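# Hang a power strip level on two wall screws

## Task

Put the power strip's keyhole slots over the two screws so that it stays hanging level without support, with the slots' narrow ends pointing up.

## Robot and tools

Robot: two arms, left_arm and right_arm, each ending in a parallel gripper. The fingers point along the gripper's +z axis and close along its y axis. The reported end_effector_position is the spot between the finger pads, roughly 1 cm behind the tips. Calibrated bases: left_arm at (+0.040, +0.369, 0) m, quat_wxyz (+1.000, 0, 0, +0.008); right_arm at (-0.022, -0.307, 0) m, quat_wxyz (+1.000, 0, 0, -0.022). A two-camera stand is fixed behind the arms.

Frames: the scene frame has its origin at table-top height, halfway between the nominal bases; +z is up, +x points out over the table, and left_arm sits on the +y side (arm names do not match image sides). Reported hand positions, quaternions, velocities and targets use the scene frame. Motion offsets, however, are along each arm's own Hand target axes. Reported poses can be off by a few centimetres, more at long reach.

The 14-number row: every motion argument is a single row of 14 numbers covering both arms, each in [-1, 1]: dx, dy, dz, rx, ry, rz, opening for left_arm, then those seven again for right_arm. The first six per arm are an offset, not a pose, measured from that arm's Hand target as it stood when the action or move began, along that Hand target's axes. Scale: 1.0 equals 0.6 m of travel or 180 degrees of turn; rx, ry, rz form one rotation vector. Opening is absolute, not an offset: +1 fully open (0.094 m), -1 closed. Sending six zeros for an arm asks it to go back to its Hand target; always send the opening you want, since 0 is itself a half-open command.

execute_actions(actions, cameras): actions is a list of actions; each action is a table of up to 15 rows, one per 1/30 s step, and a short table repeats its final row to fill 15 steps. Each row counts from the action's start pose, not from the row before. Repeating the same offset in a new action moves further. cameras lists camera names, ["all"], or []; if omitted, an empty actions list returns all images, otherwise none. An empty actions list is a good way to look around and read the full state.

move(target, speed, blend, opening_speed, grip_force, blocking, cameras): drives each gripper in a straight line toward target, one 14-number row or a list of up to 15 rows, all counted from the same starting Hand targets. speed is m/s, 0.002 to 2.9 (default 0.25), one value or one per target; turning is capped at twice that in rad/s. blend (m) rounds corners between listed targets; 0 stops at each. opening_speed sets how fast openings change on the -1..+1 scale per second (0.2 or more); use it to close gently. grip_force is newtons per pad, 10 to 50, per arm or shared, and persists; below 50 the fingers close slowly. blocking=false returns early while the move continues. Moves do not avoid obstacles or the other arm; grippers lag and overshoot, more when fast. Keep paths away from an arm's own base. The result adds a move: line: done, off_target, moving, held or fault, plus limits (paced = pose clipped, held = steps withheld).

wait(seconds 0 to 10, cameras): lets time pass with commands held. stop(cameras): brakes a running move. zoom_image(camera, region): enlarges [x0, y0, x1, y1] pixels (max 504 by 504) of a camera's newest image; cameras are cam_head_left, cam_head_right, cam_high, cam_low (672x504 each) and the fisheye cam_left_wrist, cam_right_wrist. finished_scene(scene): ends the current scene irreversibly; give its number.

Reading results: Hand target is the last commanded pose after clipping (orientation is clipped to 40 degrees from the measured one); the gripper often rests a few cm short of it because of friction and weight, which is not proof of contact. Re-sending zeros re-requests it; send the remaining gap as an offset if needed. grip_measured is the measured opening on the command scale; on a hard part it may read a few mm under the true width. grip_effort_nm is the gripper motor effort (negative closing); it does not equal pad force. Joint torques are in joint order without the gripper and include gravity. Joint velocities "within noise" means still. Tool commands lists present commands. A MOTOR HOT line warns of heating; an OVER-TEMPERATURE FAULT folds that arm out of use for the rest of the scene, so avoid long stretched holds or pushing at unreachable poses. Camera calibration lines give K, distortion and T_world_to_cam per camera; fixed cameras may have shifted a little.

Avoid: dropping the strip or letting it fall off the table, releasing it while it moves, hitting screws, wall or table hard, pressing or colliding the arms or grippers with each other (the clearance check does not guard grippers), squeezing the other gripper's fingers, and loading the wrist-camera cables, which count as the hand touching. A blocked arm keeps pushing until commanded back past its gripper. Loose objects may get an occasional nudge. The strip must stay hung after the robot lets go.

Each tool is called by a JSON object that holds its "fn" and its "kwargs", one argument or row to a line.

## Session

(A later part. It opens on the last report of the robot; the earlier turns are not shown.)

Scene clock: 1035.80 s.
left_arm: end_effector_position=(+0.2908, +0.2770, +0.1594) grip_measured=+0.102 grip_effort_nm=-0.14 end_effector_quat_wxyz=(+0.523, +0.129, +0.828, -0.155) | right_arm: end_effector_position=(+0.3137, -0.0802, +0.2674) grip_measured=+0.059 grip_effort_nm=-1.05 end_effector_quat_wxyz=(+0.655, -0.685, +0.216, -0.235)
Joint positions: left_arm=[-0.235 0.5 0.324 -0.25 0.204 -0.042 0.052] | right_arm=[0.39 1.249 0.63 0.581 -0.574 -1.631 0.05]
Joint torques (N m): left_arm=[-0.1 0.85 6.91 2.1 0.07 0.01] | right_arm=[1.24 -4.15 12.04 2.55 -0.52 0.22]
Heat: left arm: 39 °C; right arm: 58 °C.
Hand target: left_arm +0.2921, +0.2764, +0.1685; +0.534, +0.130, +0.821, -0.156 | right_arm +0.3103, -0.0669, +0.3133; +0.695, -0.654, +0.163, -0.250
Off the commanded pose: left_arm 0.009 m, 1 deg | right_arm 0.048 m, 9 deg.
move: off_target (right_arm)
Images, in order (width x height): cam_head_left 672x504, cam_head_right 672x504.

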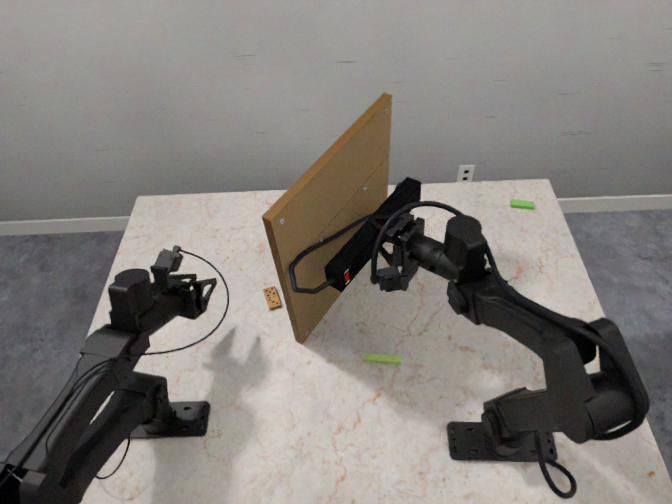

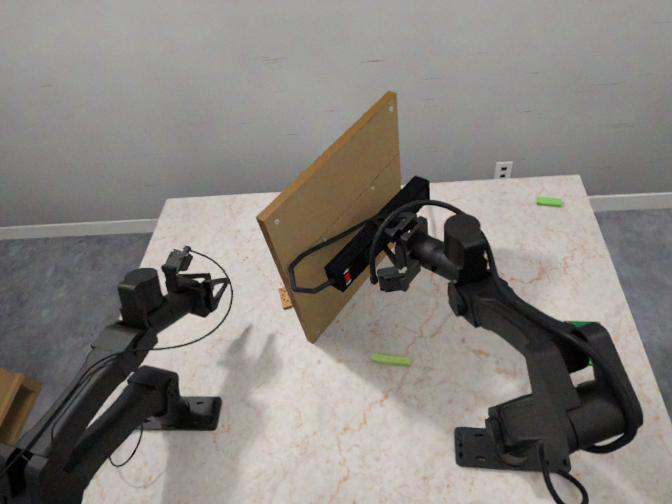

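{"fn": "move", "kwargs": {
  "target": [0,0,0,0,0,0,0.1,-0.012,-0.02,0.065,0.006,0,0.0,-0.5],
  "speed": 0.06,
  "cameras": ["cam_head_left","cam_head_right"]
}}

{"fn": "zoom_image", "kwargs": {
  "camera": "cam_head_left",
  "region": [290, 150, 400, 260]
}}

Scene clock: 1048.07 s.
left_arm: end_effector_position=(+0.2908, +0.2770, +0.1594) grip_measured=+0.102 grip_effort_nm=-0.14 end_effector_quat_wxyz=(+0.523, +0.129, +0.828, -0.155) | right_arm: end_effector_position=(+0.3240, -0.0401, +0.2836) grip_measured=+0.059 grip_effort_nm=-1.05 end_effector_quat_wxyz=(+0.664, -0.683, +0.198, -0.230)
Joint positions: left_arm=[-0.235 0.5 0.324 -0.25 0.204 -0.042 0.052] | right_arm=[0.498 1.356 0.751 0.592 -0.501 -1.629 0.05]
Joint torques (N m): left_arm=[-0.03 0.92 6.8 2.1 0.06 -0.01] | right_arm=[1.07 -5.12 11.89 2.56 -0.18 0.23]
Heat: left arm: 39 °C; right arm: 57 °C.
Hand target: left_arm +0.2921, +0.2764, +0.1685; +0.534, +0.130, +0.821, -0.156 | right_arm +0.3243, -0.0308, +0.3281; +0.702, -0.647, +0.160, -0.252
Off the commanded pose: left_arm 0.009 m, 1 deg | right_arm 0.045 m, 8 deg.
move: off_target (right_arm)
Images, in order (width x height): cam_head_left 672x504, cam_head_right 672x504.

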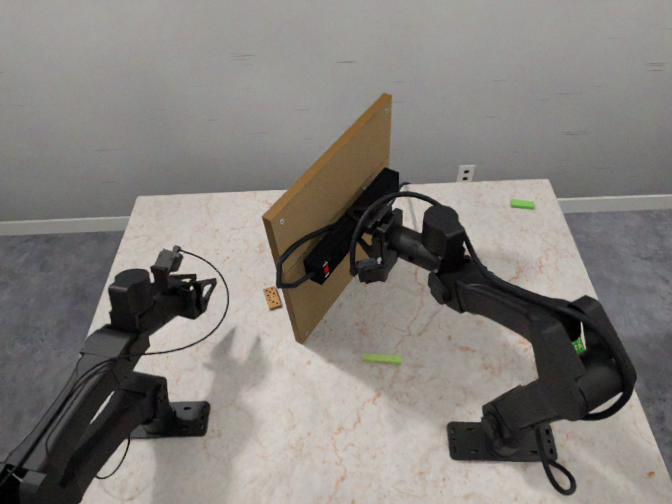

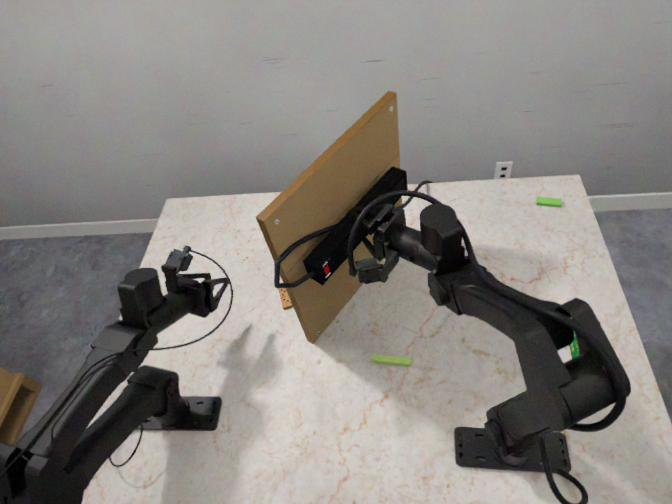

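Scaled by 4.582 from the camera's 672x504 image, which has a finer 960x720 frame.

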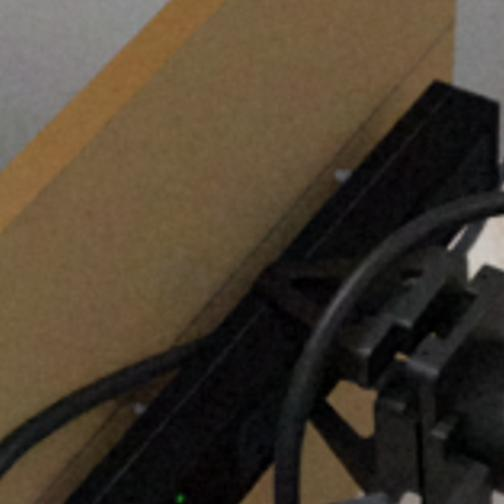

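{"fn": "zoom_image", "kwargs": {
  "camera": "cam_head_left",
  "region": [290, 220, 350, 290]
}}

Scaled by 7.200 from the camera's 672x504 image, which has a finer 960x720 frame.

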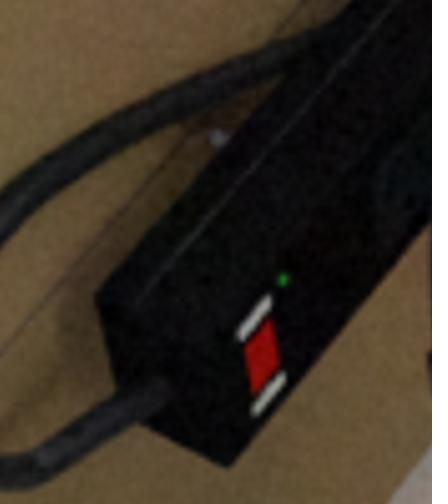

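{"fn": "move", "kwargs": {
  "target": [0,0,0,0,0,0,0.1,0.011,-0.002,0.018,0.004,0,0.0,-0.5],
  "speed": 0.03,
  "cameras": ["cam_head_left"]
}}

{"fn": "zoom_image", "kwargs": {
  "camera": "cam_head_left",
  "region": [290, 150, 400, 260]
}}

Scene clock: 1074.53 s.
left_arm: end_effector_position=(+0.2908, +0.2770, +0.1594) grip_measured=+0.102 grip_effort_nm=-0.15 end_effector_quat_wxyz=(+0.523, +0.129, +0.828, -0.155) | right_arm: end_effector_position=(+0.3349, -0.0348, +0.2867) grip_measured=+0.059 grip_effort_nm=-1.05 end_effector_quat_wxyz=(+0.668, -0.679, +0.195, -0.233)
Joint positions: left_arm=[-0.235 0.5 0.324 -0.25 0.204 -0.042 0.052] | right_arm=[0.498 1.406 0.791 0.616 -0.501 -1.626 0.05]
Joint torques (N m): left_arm=[-0.03 0.85 6.89 2.1 0.06 -0.01] | right_arm=[1.09 -5.38 12.07 2.53 -0.2 0.25]
Heat: left arm: 39 °C; right arm: 60 °C.
Hand target: left_arm +0.2921, +0.2764, +0.1685; +0.534, +0.130, +0.821, -0.156 | right_arm +0.3354, -0.0256, +0.3312; +0.706, -0.643, +0.159, -0.252
Off the commanded pose: left_arm 0.009 m, 1 deg | right_arm 0.045 m, 8 deg.
move: off_target (right_arm)
Images, in order (width x height): cam_head_left 672x504.

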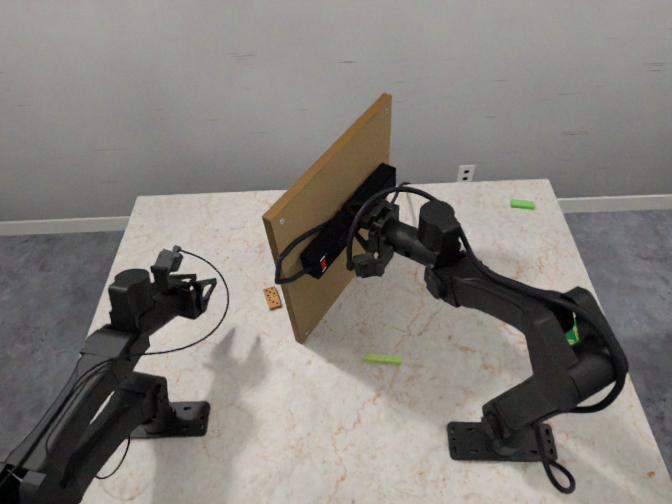

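Scaled by 4.582 from the camera's 672x504 image, which has a finer 960x720 frame.

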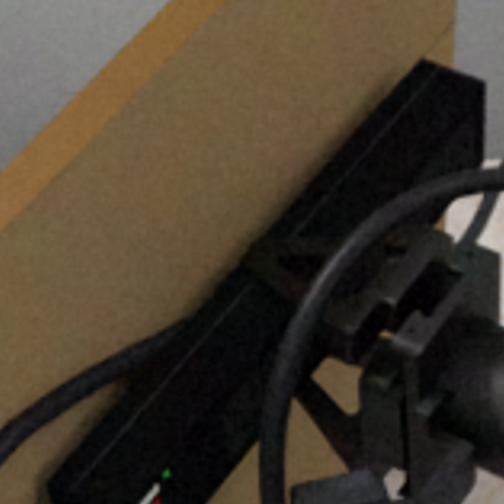

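{"fn": "move", "kwargs": {
  "target": [0,0,0,0,0,0,0.1,-0.002,0.006,0.02,0,0,0.0,-0.5],
  "speed": 0.03,
  "cameras": ["cam_head_left"]
}}

{"fn": "zoom_image", "kwargs": {
  "camera": "cam_head_left",
  "region": [290, 150, 400, 260]
}}

Scene clock: 1088.20 s.
left_arm: end_effector_position=(+0.2908, +0.2770, +0.1594) grip_measured=+0.102 grip_effort_nm=-0.15 end_effector_quat_wxyz=(+0.523, +0.129, +0.828, -0.155) | right_arm: end_effector_position=(+0.3365, -0.0312, +0.2863) grip_measured=+0.059 grip_effort_nm=-1.05 end_effector_quat_wxyz=(+0.670, -0.678, +0.193, -0.231)
Joint positions: left_arm=[-0.235 0.5 0.324 -0.25 0.204 -0.042 0.052] | right_arm=[0.503 1.424 0.798 0.632 -0.503 -1.623 0.05]
Joint torques (N m): left_arm=[-0.03 0.84 6.86 2.09 0.06 0] | right_arm=[2.32 -3.79 13.41 2.55 0.07 0.21]
Heat: left arm: 39 °C; right arm: 61 °C.
Hand target: left_arm +0.2921, +0.2764, +0.1685; +0.534, +0.130, +0.821, -0.156 | right_arm +0.3416, -0.0149, +0.3290; +0.706, -0.643, +0.159, -0.253
Off the commanded pose: left_arm 0.009 m, 1 deg | right_arm 0.046 m, 7 deg.
move: off_target (right_arm)
Images, in order (width x height): cam_head_left 672x504.

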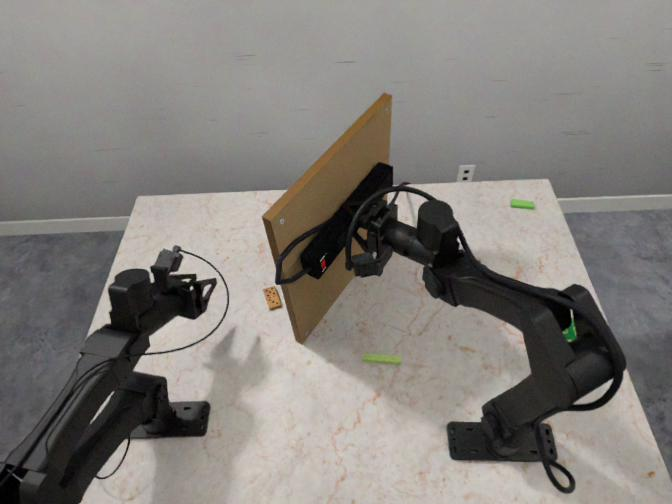

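Scaled by 4.582 from the camera's 672x504 image, which has a finer 960x720 frame.

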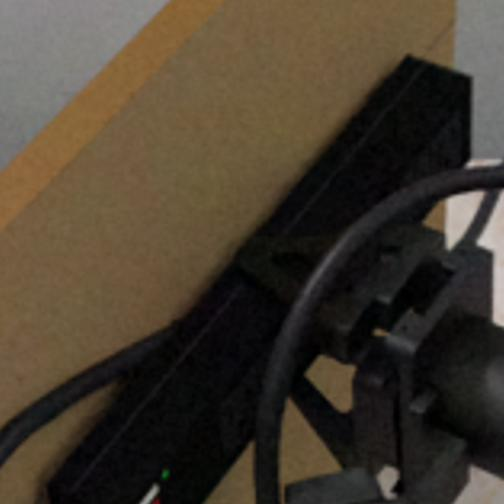

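{"fn": "move", "kwargs": {
  "target": [0,0,0,0,0,0,0.1,0,0.002,0.012,0,0.003,0.014,-0.5],
  "speed": 0.03,
  "cameras": ["cam_head_left"]
}}

{"fn": "zoom_image", "kwargs": {
  "camera": "cam_head_left",
  "region": [290, 150, 400, 260]
}}

Scene clock: 1097.00 s.
left_arm: end_effector_position=(+0.2908, +0.2770, +0.1594) grip_measured=+0.102 grip_effort_nm=-0.15 end_effector_quat_wxyz=(+0.523, +0.129, +0.828, -0.155) | right_arm: end_effector_position=(+0.3368, -0.0310, +0.2862) grip_measured=+0.059 grip_effort_nm=-1.05 end_effector_quat_wxyz=(+0.674, -0.675, +0.201, -0.223)
Joint positions: left_arm=[-0.235 0.5 0.324 -0.25 0.204 -0.042 0.052] | right_arm=[0.503 1.426 0.798 0.636 -0.503 -1.596 0.05]
Joint torques (N m): left_arm=[0.02 0.87 6.84 2.1 0.04 0] | right_arm=[3.49 -2.58 14.6 2.57 0.34 0.45]
Heat: left arm: 39 °C; right arm: 60 °C.
Hand target: left_arm +0.2921, +0.2764, +0.1685; +0.534, +0.130, +0.821, -0.156 | right_arm +0.3458, -0.0089, +0.3287; +0.710, -0.638, +0.176, -0.240
Off the commanded pose: left_arm 0.009 m, 1 deg | right_arm 0.049 m, 7 deg.
move: off_target (right_arm)
Images, in order (width x height): cam_head_left 672x504.

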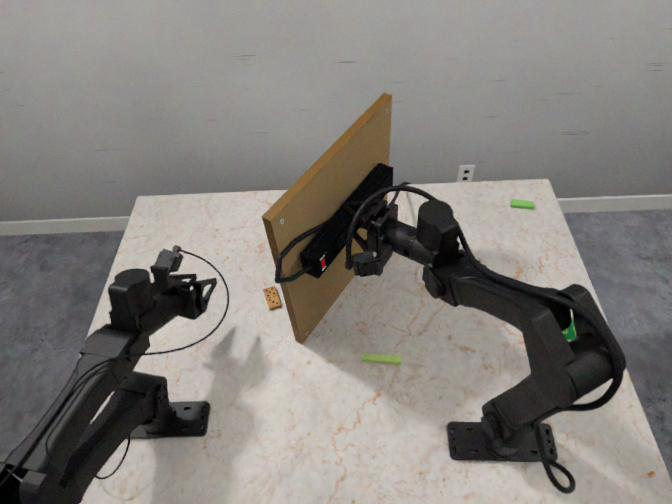

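Scaled by 4.582 from the camera's 672x504 image, which has a finer 960x720 frame.

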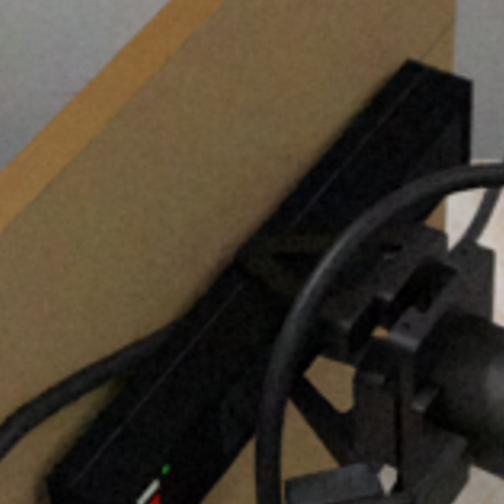

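{"fn": "move", "kwargs": {
  "target": [
    [0,0,0,0,0,0,0.1,0,0.02,-0.018,0,0,0,-0.5],
    [0,0,0,0,0,0,0.1,0,0.02,0.002,0,0,0,-0.5]
  ],
  "speed": 0.03,
  "cameras": ["cam_head_left"]
}}

{"fn": "zoom_image", "kwargs": {
  "camera": "cam_head_left",
  "region": [290, 150, 400, 260]
}}

Scene clock: 1106.57 s.
left_arm: end_effector_position=(+0.2908, +0.2770, +0.1594) grip_measured=+0.102 grip_effort_nm=-0.14 end_effector_quat_wxyz=(+0.523, +0.129, +0.828, -0.155) | right_arm: end_effector_position=(+0.3372, -0.0303, +0.2868) grip_measured=+0.059 grip_effort_nm=-1.05 end_effector_quat_wxyz=(+0.678, -0.672, +0.199, -0.223)
Joint positions: left_arm=[-0.235 0.5 0.324 -0.25 0.204 -0.042 0.052] | right_arm=[0.503 1.434 0.794 0.66 -0.506 -1.591 0.05]
Joint torques (N m): left_arm=[-0.03 0.9 6.86 2.1 0.08 -0.01] | right_arm=[3.66 -0.85 13.35 2.78 0.41 0.29]
Heat: left arm: 39 °C; right arm: 60 °C.
Hand target: left_arm +0.2921, +0.2764, +0.1685; +0.534, +0.130, +0.821, -0.156 | right_arm +0.3479, -0.0071, +0.3169; +0.710, -0.638, +0.176, -0.240
Off the commanded pose: left_arm 0.009 m, 1 deg | right_arm 0.040 m, 6 deg.
move: off_target (right_arm)
Images, in order (width x height): cam_head_left 672x504.

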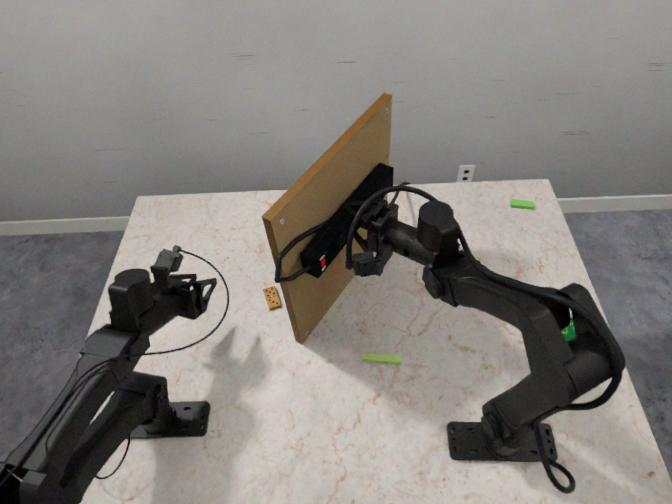

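Scaled by 4.582 from the camera's 672x504 image, which has a finer 960x720 frame.

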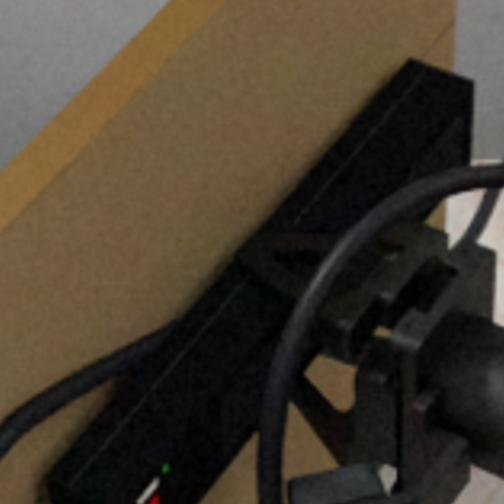

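{"fn": "move", "kwargs": {
  "target": [
    [0,0,0,0,0,0,0.1,0,0.03,-0.035,-0.005,0,0,-0.5]
  ],
  "speed": 0.03
}}

Scene clock: 1112.80 s.
left_arm: end_effector_position=(+0.2908, +0.2770, +0.1594) grip_measured=+0.102 grip_effort_nm=-0.15 end_effector_quat_wxyz=(+0.523, +0.129, +0.828, -0.155) | right_arm: end_effector_position=(+0.3359, -0.0314, +0.2850) grip_measured=+0.059 grip_effort_nm=-1.05 end_effector_quat_wxyz=(+0.688, -0.660, +0.191, -0.231)
Joint positions: left_arm=[-0.235 0.5 0.324 -0.25 0.204 -0.042 0.052] | right_arm=[0.502 1.449 0.758 0.754 -0.506 -1.582 0.05]
Joint torques (N m): left_arm=[-0.05 0.92 6.84 2.08 0.1 -0.02] | right_arm=[1.42 -3.25 8.81 2.35 0.1 0.14]
Heat: left arm: 39 °C; right arm: 61 °C.
Hand target: left_arm +0.2921, +0.2764, +0.1685; +0.534, +0.130, +0.821, -0.156 | right_arm +0.3382, -0.0229, +0.2965; +0.705, -0.643, +0.178, -0.239
Off the commanded pose: left_arm 0.009 m, 1 deg | right_arm 0.014 m, 3 deg.
move: off_target (right_arm)

{"fn": "move", "kwargs": {
  "target": [
    [0,0,0,0,0,0,0.1,0,0.0,0,-0.018,0,0,-0.5]
  ],
  "speed": 0.03,
  "cameras": ["cam_head_left"]
}}

{"fn": "zoom_image", "kwargs": {
  "camera": "cam_head_left",
  "region": [290, 150, 400, 260]
}}

Scene clock: 1120.20 s.
left_arm: end_effector_position=(+0.2908, +0.2770, +0.1594) grip_measured=+0.102 grip_effort_nm=-0.15 end_effector_quat_wxyz=(+0.523, +0.129, +0.828, -0.155) | right_arm: end_effector_position=(+0.3355, -0.0308, +0.2787) grip_measured=+0.059 grip_effort_nm=-1.05 end_effector_quat_wxyz=(+0.679, -0.671, +0.190, -0.230)
Joint positions: left_arm=[-0.235 0.5 0.324 -0.25 0.204 -0.042 0.052] | right_arm=[0.502 1.448 0.76 0.72 -0.511 -1.605 0.05]
Joint torques (N m): left_arm=[-0.01 0.9 6.93 2.09 0.06 0] | right_arm=[1.44 -5.72 11.59 1.49 0.19 0.07]
Heat: left arm: 39 °C; right arm: 60 °C.
Hand target: left_arm +0.2921, +0.2764, +0.1685; +0.534, +0.130, +0.821, -0.156 | right_arm +0.3382, -0.0229, +0.2966; +0.687, -0.663, +0.185, -0.233
Off the commanded pose: left_arm 0.009 m, 1 deg | right_arm 0.020 m, 1 deg.
move: off_target (right_arm)
Images, in order (width x height): cam_head_left 672x504.

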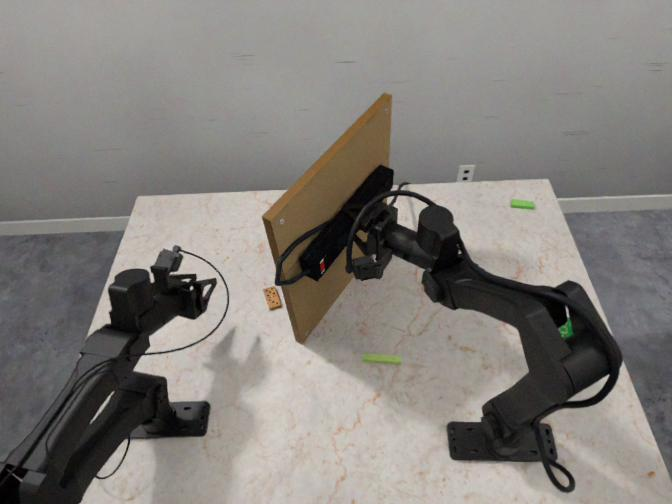

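Scaled by 4.582 from the camera's 672x504 image, which has a finer 960x720 frame.

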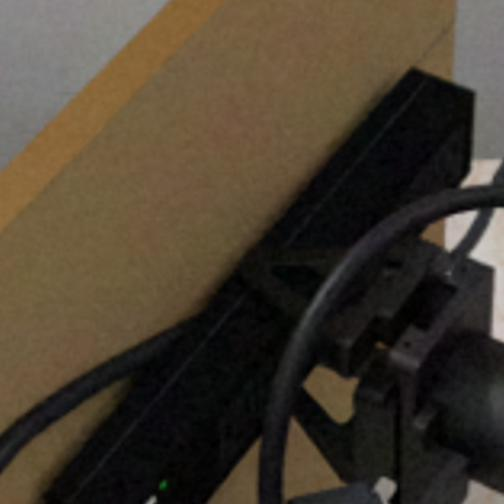

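{"fn": "move", "kwargs": {
  "target": [
    [0,0,0,0,0,0,0.1,0,-0.014,0.0,0.002,0,-0.002,-0.5],
    [0,0,0,0,0,0,0.1,0,-0.014,0.02,0.002,0,-0.002,-0.5]
  ],
  "speed": 0.03,
  "cameras": ["cam_head_left"]
}}

{"fn": "zoom_image", "kwargs": {
  "camera": "cam_head_left",
  "region": [290, 150, 400, 260]
}}

Scene clock: 1133.20 s.
left_arm: end_effector_position=(+0.2908, +0.2770, +0.1594) grip_measured=+0.102 grip_effort_nm=-0.14 end_effector_quat_wxyz=(+0.523, +0.129, +0.828, -0.155) | right_arm: end_effector_position=(+0.3364, -0.0303, +0.2802) grip_measured=+0.059 grip_effort_nm=-1.05 end_effector_quat_wxyz=(+0.673, -0.677, +0.193, -0.226)
Joint positions: left_arm=[-0.235 0.5 0.324 -0.25 0.204 -0.042 0.052] | right_arm=[0.502 1.439 0.782 0.666 -0.511 -1.613 0.05]
Joint torques (N m): left_arm=[-0.06 0.85 6.93 2.1 0.06 0] | right_arm=[3 -3.33 14.01 1.8 0.37 0.13]
Heat: left arm: 39 °C; right arm: 55 °C.
Hand target: left_arm +0.2921, +0.2764, +0.1685; +0.534, +0.130, +0.821, -0.156 | right_arm +0.3443, -0.0131, +0.3056; +0.688, -0.661, +0.182, -0.236
Off the commanded pose: left_arm 0.009 m, 1 deg | right_arm 0.032 m, 3 deg.
move: off_target (right_arm)
Images, in order (width x height): cam_head_left 672x504.

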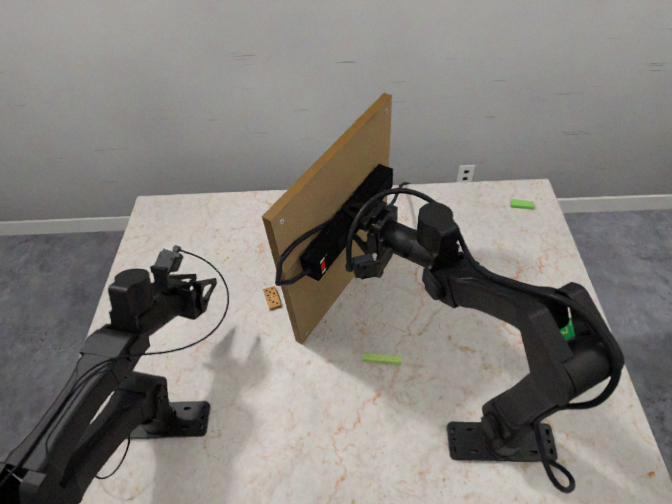

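Scaled by 4.582 from the camera's 672x504 image, which has a finer 960x720 frame.

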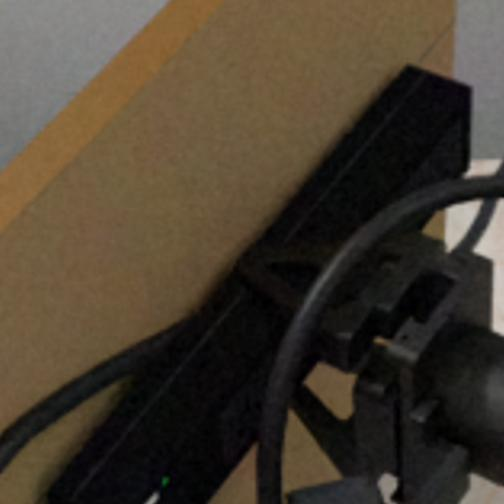

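{"fn": "move", "kwargs": {
  "target": [
    [0,0,0,0,0,0,0.1,0,-0.008,-0.012,0.003,0,0.02,-0.5],
    [0,0,0,0,0,0,0.1,0,-0.008,0.016,0.003,0,0.02,-0.5]
  ],
  "speed": 0.03,
  "cameras": ["cam_head_left"]
}}

{"fn": "zoom_image", "kwargs": {
  "camera": "cam_head_left",
  "region": [290, 150, 400, 260]
}}

Scene clock: 1144.23 s.
left_arm: end_effector_position=(+0.2908, +0.2770, +0.1594) grip_measured=+0.102 grip_effort_nm=-0.14 end_effector_quat_wxyz=(+0.523, +0.129, +0.828, -0.155) | right_arm: end_effector_position=(+0.3370, -0.0301, +0.2812) grip_measured=+0.059 grip_effort_nm=-1.05 end_effector_quat_wxyz=(+0.676, -0.675, +0.211, -0.208)
Joint positions: left_arm=[-0.235 0.5 0.324 -0.25 0.204 -0.042 0.052] | right_arm=[0.502 1.436 0.793 0.644 -0.511 -1.567 0.05]
Joint torques (N m): left_arm=[-0.06 0.87 6.84 2.09 0.05 0] | right_arm=[4.01 -1.69 15.64 2.08 0.51 0.4]
Heat: left arm: 39 °C; right arm: 55 °C.
Hand target: left_arm +0.2921, +0.2764, +0.1685; +0.534, +0.130, +0.821, -0.156 | right_arm +0.3493, -0.0053, +0.3108; +0.698, -0.652, +0.202, -0.215
Off the commanded pose: left_arm 0.009 m, 1 deg | right_arm 0.041 m, 4 deg.
move: off_target (right_arm)
Images, in order (width x height): cam_head_left 672x504.

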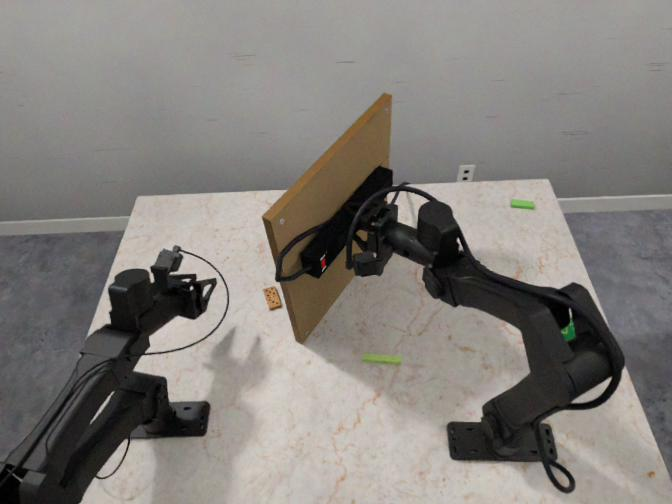

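Scaled by 4.582 from the camera's 672x504 image, which has a finer 960x720 frame.

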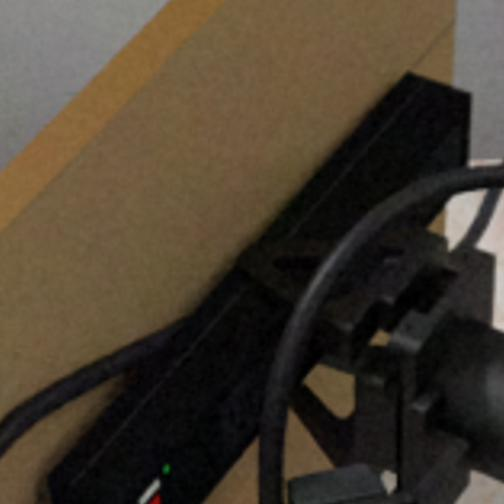

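{"fn": "move", "kwargs": {
  "target": [
    [0,0,0,0,0,0,0.1,0,0.03,-0.02,0,0.006,0,-0.5],
    [0,0,0,0,0,0,0.1,0,-0.03,-0.015,0,0.006,-0.01,-0.5],
    [0,0,0,0,0,0,0.1,-0.012,0.03,-0.015,0,0.006,-0.005,-0.5],
    [0,0,0,0,0,0,0.1,-0.012,-0.03,-0.015,0,0.006,-0.005,-0.5]
  ],
  "speed": 0.03,
  "blend": [0.002,0.002,0.002,0],
  "cameras": ["cam_head_left"]
}}

{"fn": "zoom_image", "kwargs": {
  "camera": "cam_head_left",
  "region": [290, 150, 400, 260]
}}

Scene clock: 1175.63 s.
left_arm: end_effector_position=(+0.2908, +0.2770, +0.1594) grip_measured=+0.102 grip_effort_nm=-0.14 end_effector_quat_wxyz=(+0.523, +0.129, +0.828, -0.155) | right_arm: end_effector_position=(+0.3370, -0.0310, +0.2824) grip_measured=+0.058 grip_effort_nm=-1.05 end_effector_quat_wxyz=(+0.660, -0.683, +0.229, -0.213)
Joint positions: left_arm=[-0.235 0.5 0.324 -0.25 0.204 -0.042 0.052] | right_arm=[0.518 1.406 0.814 0.55 -0.462 -1.578 0.05]
Joint torques (N m): left_arm=[-0.02 0.84 6.84 2.11 0.06 -0.02] | right_arm=[4.04 -5.19 14.06 2.17 0.33 0.3]
Heat: left arm: 39 °C; right arm: 58 °C.
Hand target: left_arm +0.2921, +0.2764, +0.1685; +0.534, +0.130, +0.821, -0.156 | right_arm +0.3376, -0.0097, +0.3283; +0.695, -0.652, +0.203, -0.227
Off the commanded pose: left_arm 0.009 m, 1 deg | right_arm 0.051 m, 6 deg.
move: off_target (right_arm)
Images, in order (width x height): cam_head_left 672x504.

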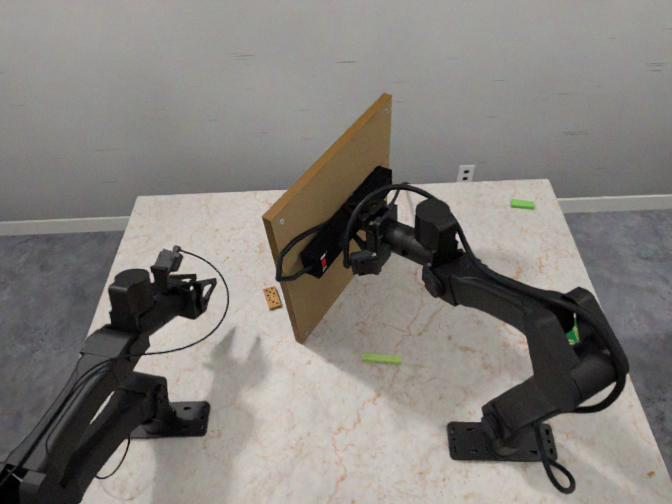

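Scaled by 4.582 from the camera's 672x504 image, which has a finer 960x720 frame.

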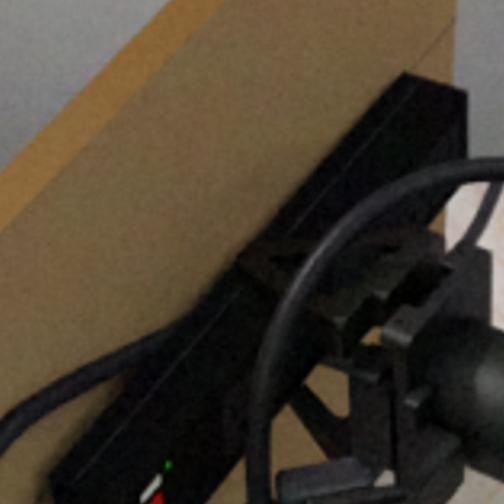

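{"fn": "move", "kwargs": {
  "target": [
    [0,0,0,0,0,0,0.1,0,0,-0.035,0,0,0,-0.5]
  ],
  "speed": 0.03
}}

{"fn": "move", "kwargs": {
  "target": [
    [0,0,0,0,0,0,0.1,0,0,-0.02,0,0,0,-0.5]
  ],
  "speed": 0.03,
  "cameras": ["cam_head_left"]
}}

{"fn": "zoom_image", "kwargs": {
  "camera": "cam_head_left",
  "region": [290, 150, 400, 260]
}}

Scene clock: 1187.60 s.
left_arm: end_effector_position=(+0.2908, +0.2770, +0.1594) grip_measured=+0.102 grip_effort_nm=-0.14 end_effector_quat_wxyz=(+0.523, +0.129, +0.828, -0.155) | right_arm: end_effector_position=(+0.3355, -0.0322, +0.2822) grip_measured=+0.058 grip_effort_nm=-1.05 end_effector_quat_wxyz=(+0.658, -0.685, +0.234, -0.209)
Joint positions: left_arm=[-0.235 0.5 0.324 -0.25 0.204 -0.042 0.052] | right_arm=[0.518 1.395 0.815 0.527 -0.459 -1.574 0.05]
Joint torques (N m): left_arm=[0.05 0.91 6.9 2.1 0.06 0.01] | right_arm=[1.57 -9.31 9.7 2.28 -0.05 0.26]
Heat: left arm: 39 °C; right arm: 57 °C.
Hand target: left_arm +0.2921, +0.2764, +0.1685; +0.534, +0.130, +0.821, -0.156 | right_arm +0.3255, -0.0268, +0.3269; +0.695, -0.652, +0.203, -0.227
Off the commanded pose: left_arm 0.009 m, 1 deg | right_arm 0.046 m, 7 deg.
move: off_target (right_arm)

Scene clock: 1188.37 s.
left_arm: end_effector_position=(+0.2908, +0.2770, +0.1594) grip_measured=+0.102 grip_effort_nm=-0.14 end_effector_quat_wxyz=(+0.523, +0.129, +0.828, -0.155) | right_arm: end_effector_position=(+0.3299, -0.0353, +0.2866) grip_measured=+0.058 grip_effort_nm=-1.05 end_effector_quat_wxyz=(+0.660, -0.683, +0.233, -0.211)
Joint positions: left_arm=[-0.235 0.5 0.324 -0.25 0.204 -0.042 0.052] | right_arm=[0.518 1.364 0.802 0.516 -0.458 -1.571 0.05]
Joint torques (N m): left_arm=[-0.05 0.88 6.83 2.09 0.07 -0.02] | right_arm=[0.38 -9.59 8.24 2.35 -0.26 0.24]
Heat: left arm: 39 °C; right arm: 57 °C.
Hand target: left_arm +0.2921, +0.2764, +0.1685; +0.534, +0.130, +0.821, -0.156 | right_arm +0.3186, -0.0365, +0.3260; +0.695, -0.652, +0.203, -0.227
Off the commanded pose: left_arm 0.009 m, 1 deg | right_arm 0.041 m, 7 deg.
move: off_target (right_arm)
Images, in order (width x height): cam_head_left 672x504.

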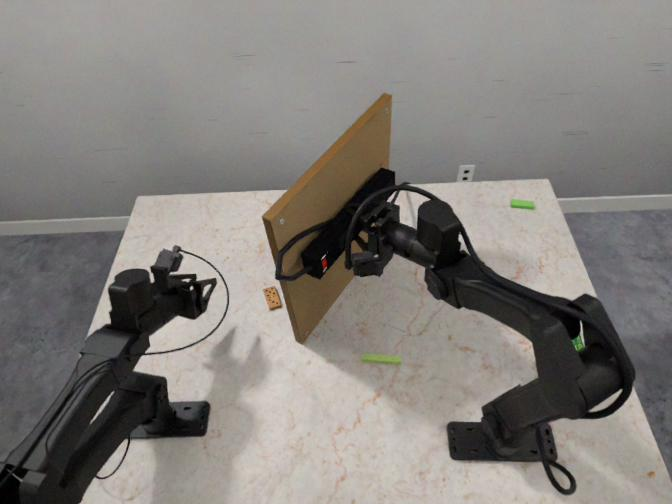

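Scaled by 4.582 from the camera's 672x504 image, which has a finer 960x720 frame.

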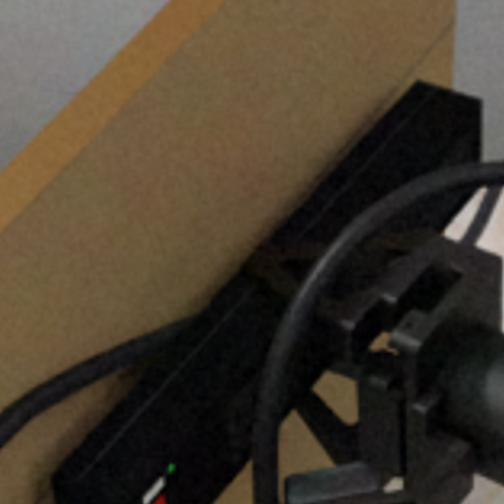

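{"fn": "move", "kwargs": {
  "target": [
    [0,0,0,0,0,0,0.1,0,0.012,0.022,0.012,0.01,0,-0.5]
  ],
  "speed": 0.03,
  "cameras": ["cam_head_left"]
}}

{"fn": "zoom_image", "kwargs": {
  "camera": "cam_head_left",
  "region": [290, 150, 400, 260]
}}

Scene clock: 1202.93 s.
left_arm: end_effector_position=(+0.2908, +0.2770, +0.1594) grip_measured=+0.102 grip_effort_nm=-0.15 end_effector_quat_wxyz=(+0.523, +0.129, +0.828, -0.155) | right_arm: end_effector_position=(+0.3312, -0.0321, +0.2923) grip_measured=+0.058 grip_effort_nm=-1.05 end_effector_quat_wxyz=(+0.670, -0.665, +0.236, -0.231)
Joint positions: left_arm=[-0.235 0.5 0.324 -0.25 0.204 -0.042 0.052] | right_arm=[0.547 1.372 0.783 0.593 -0.395 -1.56 0.05]
Joint torques (N m): left_arm=[-0.02 0.88 6.89 2.09 0.08 0] | right_arm=[1.13 -5.29 8.32 2.71 -0.16 0.28]
Heat: left arm: 39 °C; right arm: 54 °C.
Hand target: left_arm +0.2921, +0.2764, +0.1685; +0.534, +0.130, +0.821, -0.156 | right_arm +0.3266, -0.0254, +0.3198; +0.704, -0.635, +0.210, -0.241
Off the commanded pose: left_arm 0.009 m, 1 deg | right_arm 0.029 m, 6 deg.
move: off_target (right_arm)
Images, in order (width x height): cam_head_left 672x504.

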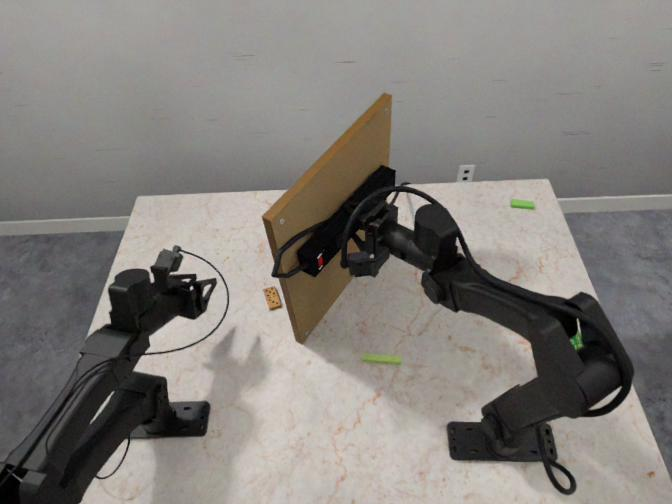

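Scaled by 4.582 from the camera's 672x504 image, which has a finer 960x720 frame.

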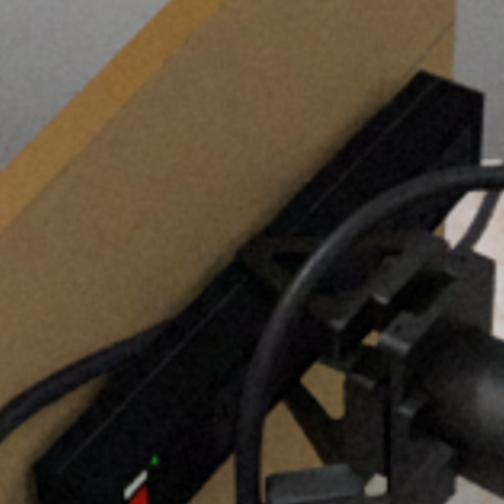

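{"fn": "move", "kwargs": {
  "target": [
    [0,0,0,0,0,0,0.1,0,0.02,0.012,0,0,-0.012,-0.5],
    [0,0,0,0,0,0,0.1,0,0.035,0.012,0,0,-0.014,-0.5]
  ],
  "speed": 0.02,
  "cameras": ["cam_head_left"]
}}

{"fn": "zoom_image", "kwargs": {
  "camera": "cam_head_left",
  "region": [290, 150, 400, 260]
}}

Scene clock: 1216.23 s.
left_arm: end_effector_position=(+0.2908, +0.2770, +0.1594) grip_measured=+0.102 grip_effort_nm=-0.14 end_effector_quat_wxyz=(+0.523, +0.129, +0.828, -0.155) | right_arm: end_effector_position=(+0.3336, -0.0302, +0.2909) grip_measured=+0.058 grip_effort_nm=-1.05 end_effector_quat_wxyz=(+0.684, -0.650, +0.215, -0.251)
Joint positions: left_arm=[-0.235 0.5 0.324 -0.25 0.204 -0.042 0.052] | right_arm=[0.547 1.414 0.747 0.734 -0.396 -1.577 0.05]
Joint torques (N m): left_arm=[-0.01 0.83 6.84 2.1 0.07 0] | right_arm=[2.29 -2.93 8.84 2.33 0.04 -0.05]
Heat: left arm: 39 °C; right arm: 58 °C.
Hand target: left_arm +0.2921, +0.2764, +0.1685; +0.534, +0.130, +0.821, -0.156 | right_arm +0.3323, -0.0181, +0.2996; +0.698, -0.639, +0.195, -0.256
Off the commanded pose: left_arm 0.009 m, 1 deg | right_arm 0.015 m, 3 deg.
move: off_target (right_arm)
Images, in order (width x height): cam_head_left 672x504.

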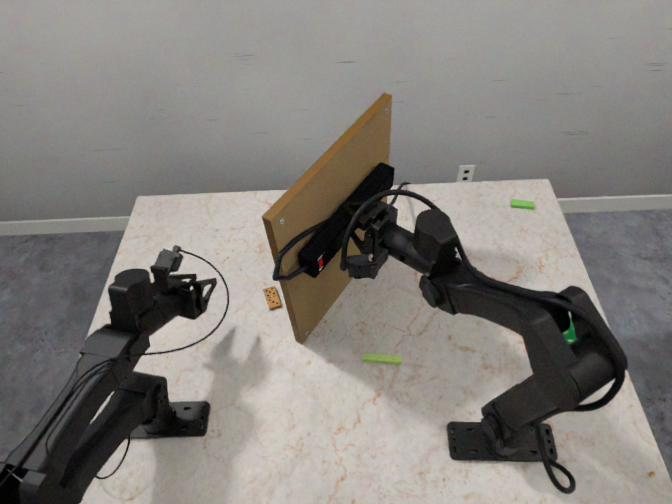

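Scaled by 4.582 from the camera's 672x504 image, which has a finer 960x720 frame.

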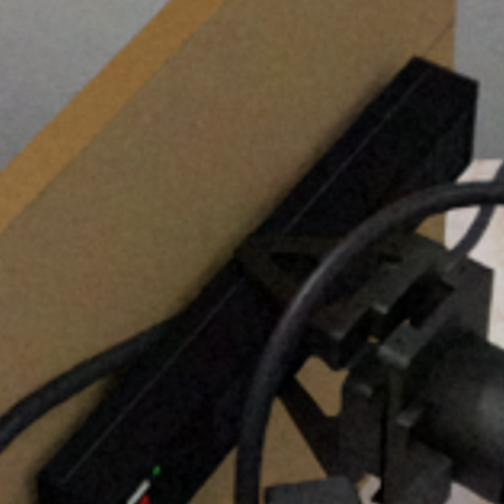

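{"fn": "move", "kwargs": {
  "target": [
    [0,0,0,0,0,0,0.1,0,0.01,0.006,-0.022,0,0.004,-0.5]
  ],
  "speed": 0.02,
  "cameras": ["cam_head_left"]
}}

{"fn": "zoom_image", "kwargs": {
  "camera": "cam_head_left",
  "region": [290, 150, 400, 260]
}}

Scene clock: 1224.10 s.
left_arm: end_effector_position=(+0.2908, +0.2770, +0.1594) grip_measured=+0.102 grip_effort_nm=-0.14 end_effector_quat_wxyz=(+0.523, +0.129, +0.828, -0.155) | right_arm: end_effector_position=(+0.3331, -0.0292, +0.2859) grip_measured=+0.058 grip_effort_nm=-1.05 end_effector_quat_wxyz=(+0.677, -0.658, +0.214, -0.249)
Joint positions: left_arm=[-0.235 0.5 0.324 -0.25 0.204 -0.042 0.052] | right_arm=[0.548 1.414 0.749 0.711 -0.4 -1.592 0.05]
Joint torques (N m): left_arm=[-0.06 0.84 6.91 2.08 0.07 0.01] | right_arm=[2.62 -3.75 12.1 1.36 0.2 -0.02]
Heat: left arm: 39 °C; right arm: 56 °C.
Hand target: left_arm +0.2921, +0.2764, +0.1685; +0.534, +0.130, +0.821, -0.156 | right_arm +0.3352, -0.0149, +0.2942; +0.677, -0.662, +0.208, -0.245
Off the commanded pose: left_arm 0.009 m, 1 deg | right_arm 0.017 m, 1 deg.
move: off_target (right_arm)
Images, in order (width x height): cam_head_left 672x504.

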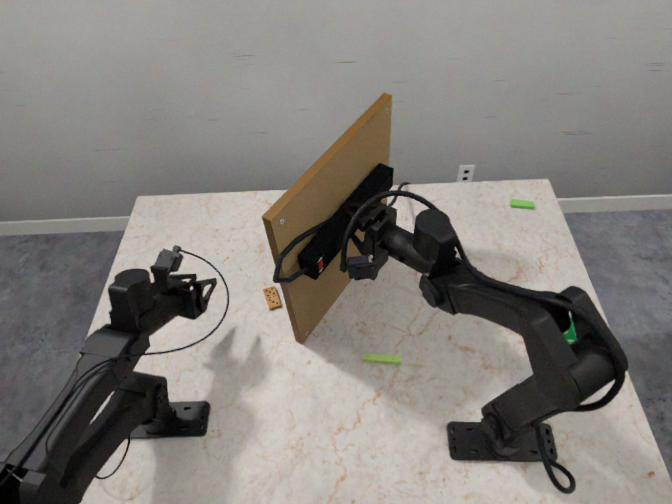

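Scaled by 4.582 from the camera's 672x504 image, which has a finer 960x720 frame.

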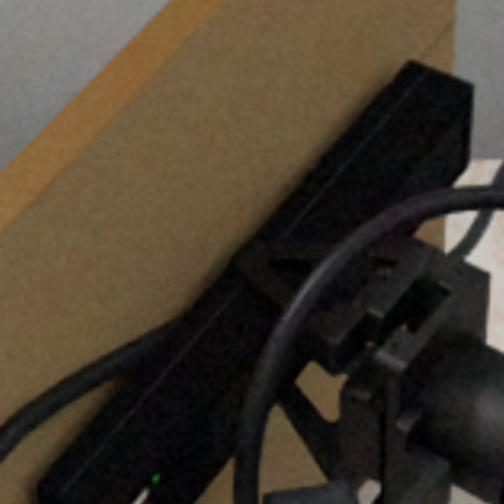

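{"fn": "zoom_image", "kwargs": {
  "camera": "cam_head_left",
  "region": [285, 225, 345, 285]
}}

{"fn": "zoom_image", "kwargs": {
  "camera": "cam_head_left",
  "region": [345, 145, 405, 205]
}}

Scaled by 8.400 from the camera's 672x504 image, which has a finer 960x720 frame.

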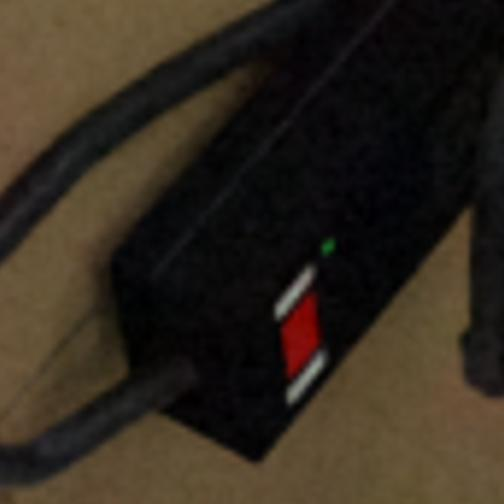

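Scaled by 8.400 from the camera's 672x504 image, which has a finer 960x720 frame.

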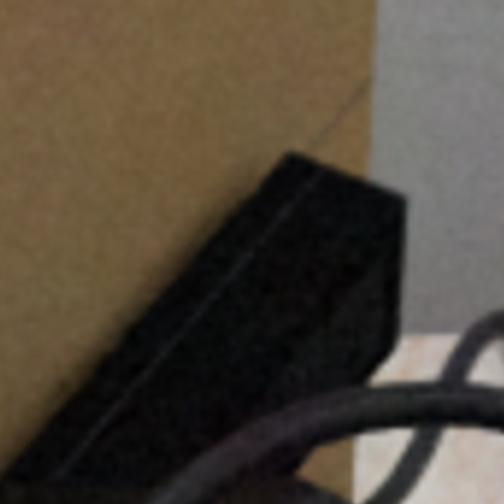

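{"fn": "move", "kwargs": {
  "target": [
    [0,0,0,0,0,0,0.1,0,0,-0.04,0,0,0,-0.5],
    [0,0,0,0,0,0,0.1,0.004,0.004,-0.04,0,0.025,0,-0.5]
  ],
  "speed": 0.03,
  "cameras": ["cam_head_left"]
}}

{"fn": "zoom_image", "kwargs": {
  "camera": "cam_head_left",
  "region": [285, 225, 345, 285]
}}

{"fn": "zoom_image", "kwargs": {
  "camera": "cam_head_left",
  "region": [345, 145, 405, 205]
}}

Scene clock: 1290.23 s.
left_arm: end_effector_position=(+0.2908, +0.2770, +0.1594) grip_measured=+0.102 grip_effort_nm=-0.14 end_effector_quat_wxyz=(+0.523, +0.129, +0.828, -0.155) | right_arm: end_effector_position=(+0.3306, -0.0366, +0.2533) grip_measured=+0.058 grip_effort_nm=-1.05 end_effector_quat_wxyz=(+0.634, -0.684, +0.260, -0.250)
Joint positions: left_arm=[-0.235 0.5 0.324 -0.25 0.204 -0.042 0.052] | right_arm=[0.575 1.381 0.704 0.602 -0.299 -1.605 0.05]
Joint torques (N m): left_arm=[0.03 0.84 6.84 2.11 0.06 -0.01] | right_arm=[0.94 -9.03 7.71 2.39 -0.02 0.09]
Heat: left arm: 39 °C; right arm: 54 °C.
Hand target: left_arm +0.2921, +0.2764, +0.1685; +0.534, +0.130, +0.821, -0.156 | right_arm +0.3228, -0.0355, +0.2910; +0.669, -0.652, +0.235, -0.271
Off the commanded pose: left_arm 0.009 m, 1 deg | right_arm 0.039 m, 7 deg.
move: off_target (right_arm)
Images, in order (width x height): cam_head_left 672x504.

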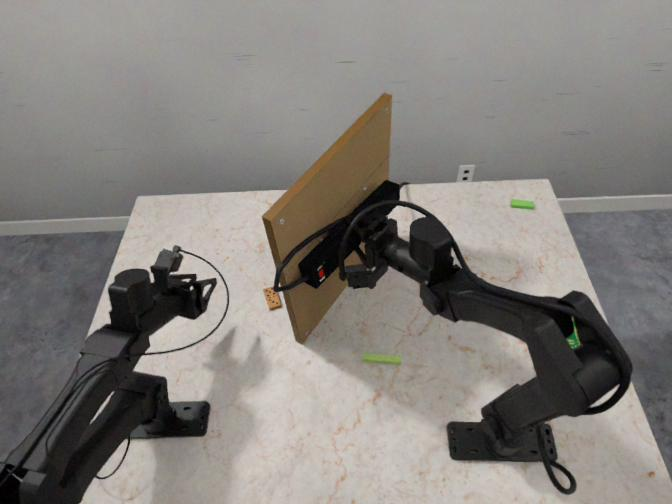

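Scaled by 8.400 from the camera's 672x504 image, which has a finer 960x720 frame.

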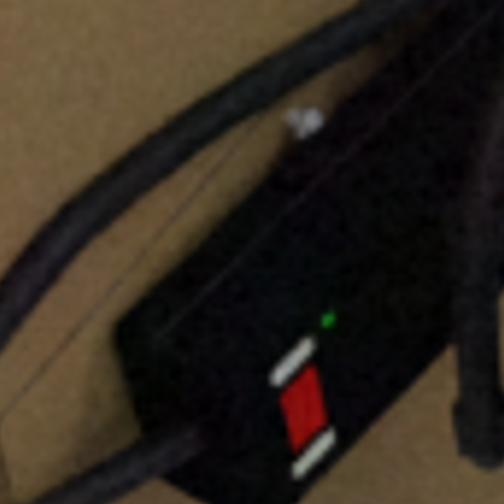

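Scaled by 8.400 from the camera's 672x504 image, which has a finer 960x720 frame.

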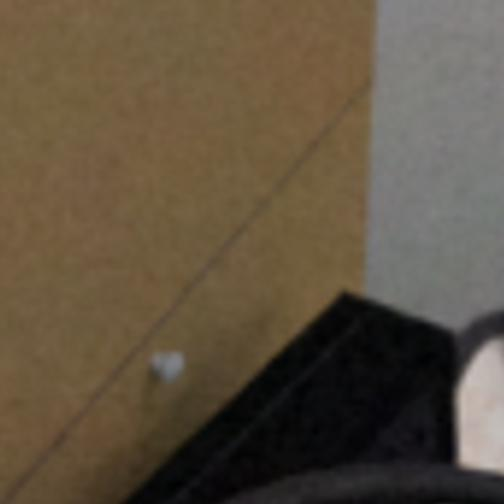

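{"fn": "move", "kwargs": {
  "target": [
    [0,0,0,0,0,0,0.1,0.004,-0.03,-0.005,0.01,-0.002,0.0,-0.5]
  ],
  "speed": 0.04,
  "cameras": ["cam_head_left"]
}}

{"fn": "zoom_image", "kwargs": {
  "camera": "cam_head_left",
  "region": [290, 150, 400, 260]
}}

Scene clock: 1299.23 s.
left_arm: end_effector_position=(+0.2908, +0.2770, +0.1594) grip_measured=+0.102 grip_effort_nm=-0.15 end_effector_quat_wxyz=(+0.523, +0.129, +0.828, -0.155) | right_arm: end_effector_position=(+0.3270, -0.0383, +0.2608) grip_measured=+0.058 grip_effort_nm=-1.05 end_effector_quat_wxyz=(+0.638, -0.681, +0.257, -0.252)
Joint positions: left_arm=[-0.235 0.5 0.324 -0.25 0.204 -0.042 0.052] | right_arm=[0.575 1.354 0.704 0.587 -0.301 -1.605 0.05]
Joint torques (N m): left_arm=[-0.08 0.84 6.84 2.09 0.08 -0.01] | right_arm=[-0.13 -9.22 9.44 2.4 -0.31 0.18]
Heat: left arm: 39 °C; right arm: 52 °C.
Hand target: left_arm +0.2921, +0.2764, +0.1685; +0.534, +0.130, +0.821, -0.156 | right_arm +0.3215, -0.0394, +0.3088; +0.679, -0.642, +0.228, -0.273
Off the commanded pose: left_arm 0.009 m, 1 deg | right_arm 0.048 m, 8 deg.
move: off_target (right_arm)
Images, in order (width x height): cam_head_left 672x504.

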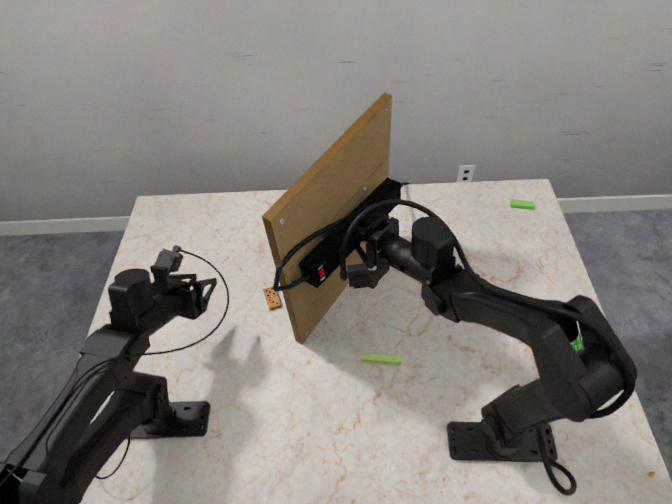

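Scaled by 4.582 from the camera's 672x504 image, which has a finer 960x720 frame.

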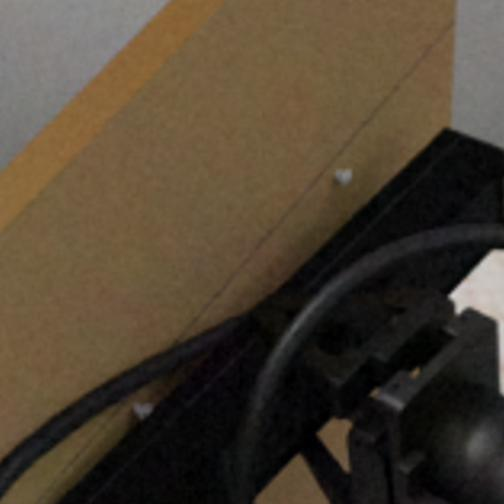

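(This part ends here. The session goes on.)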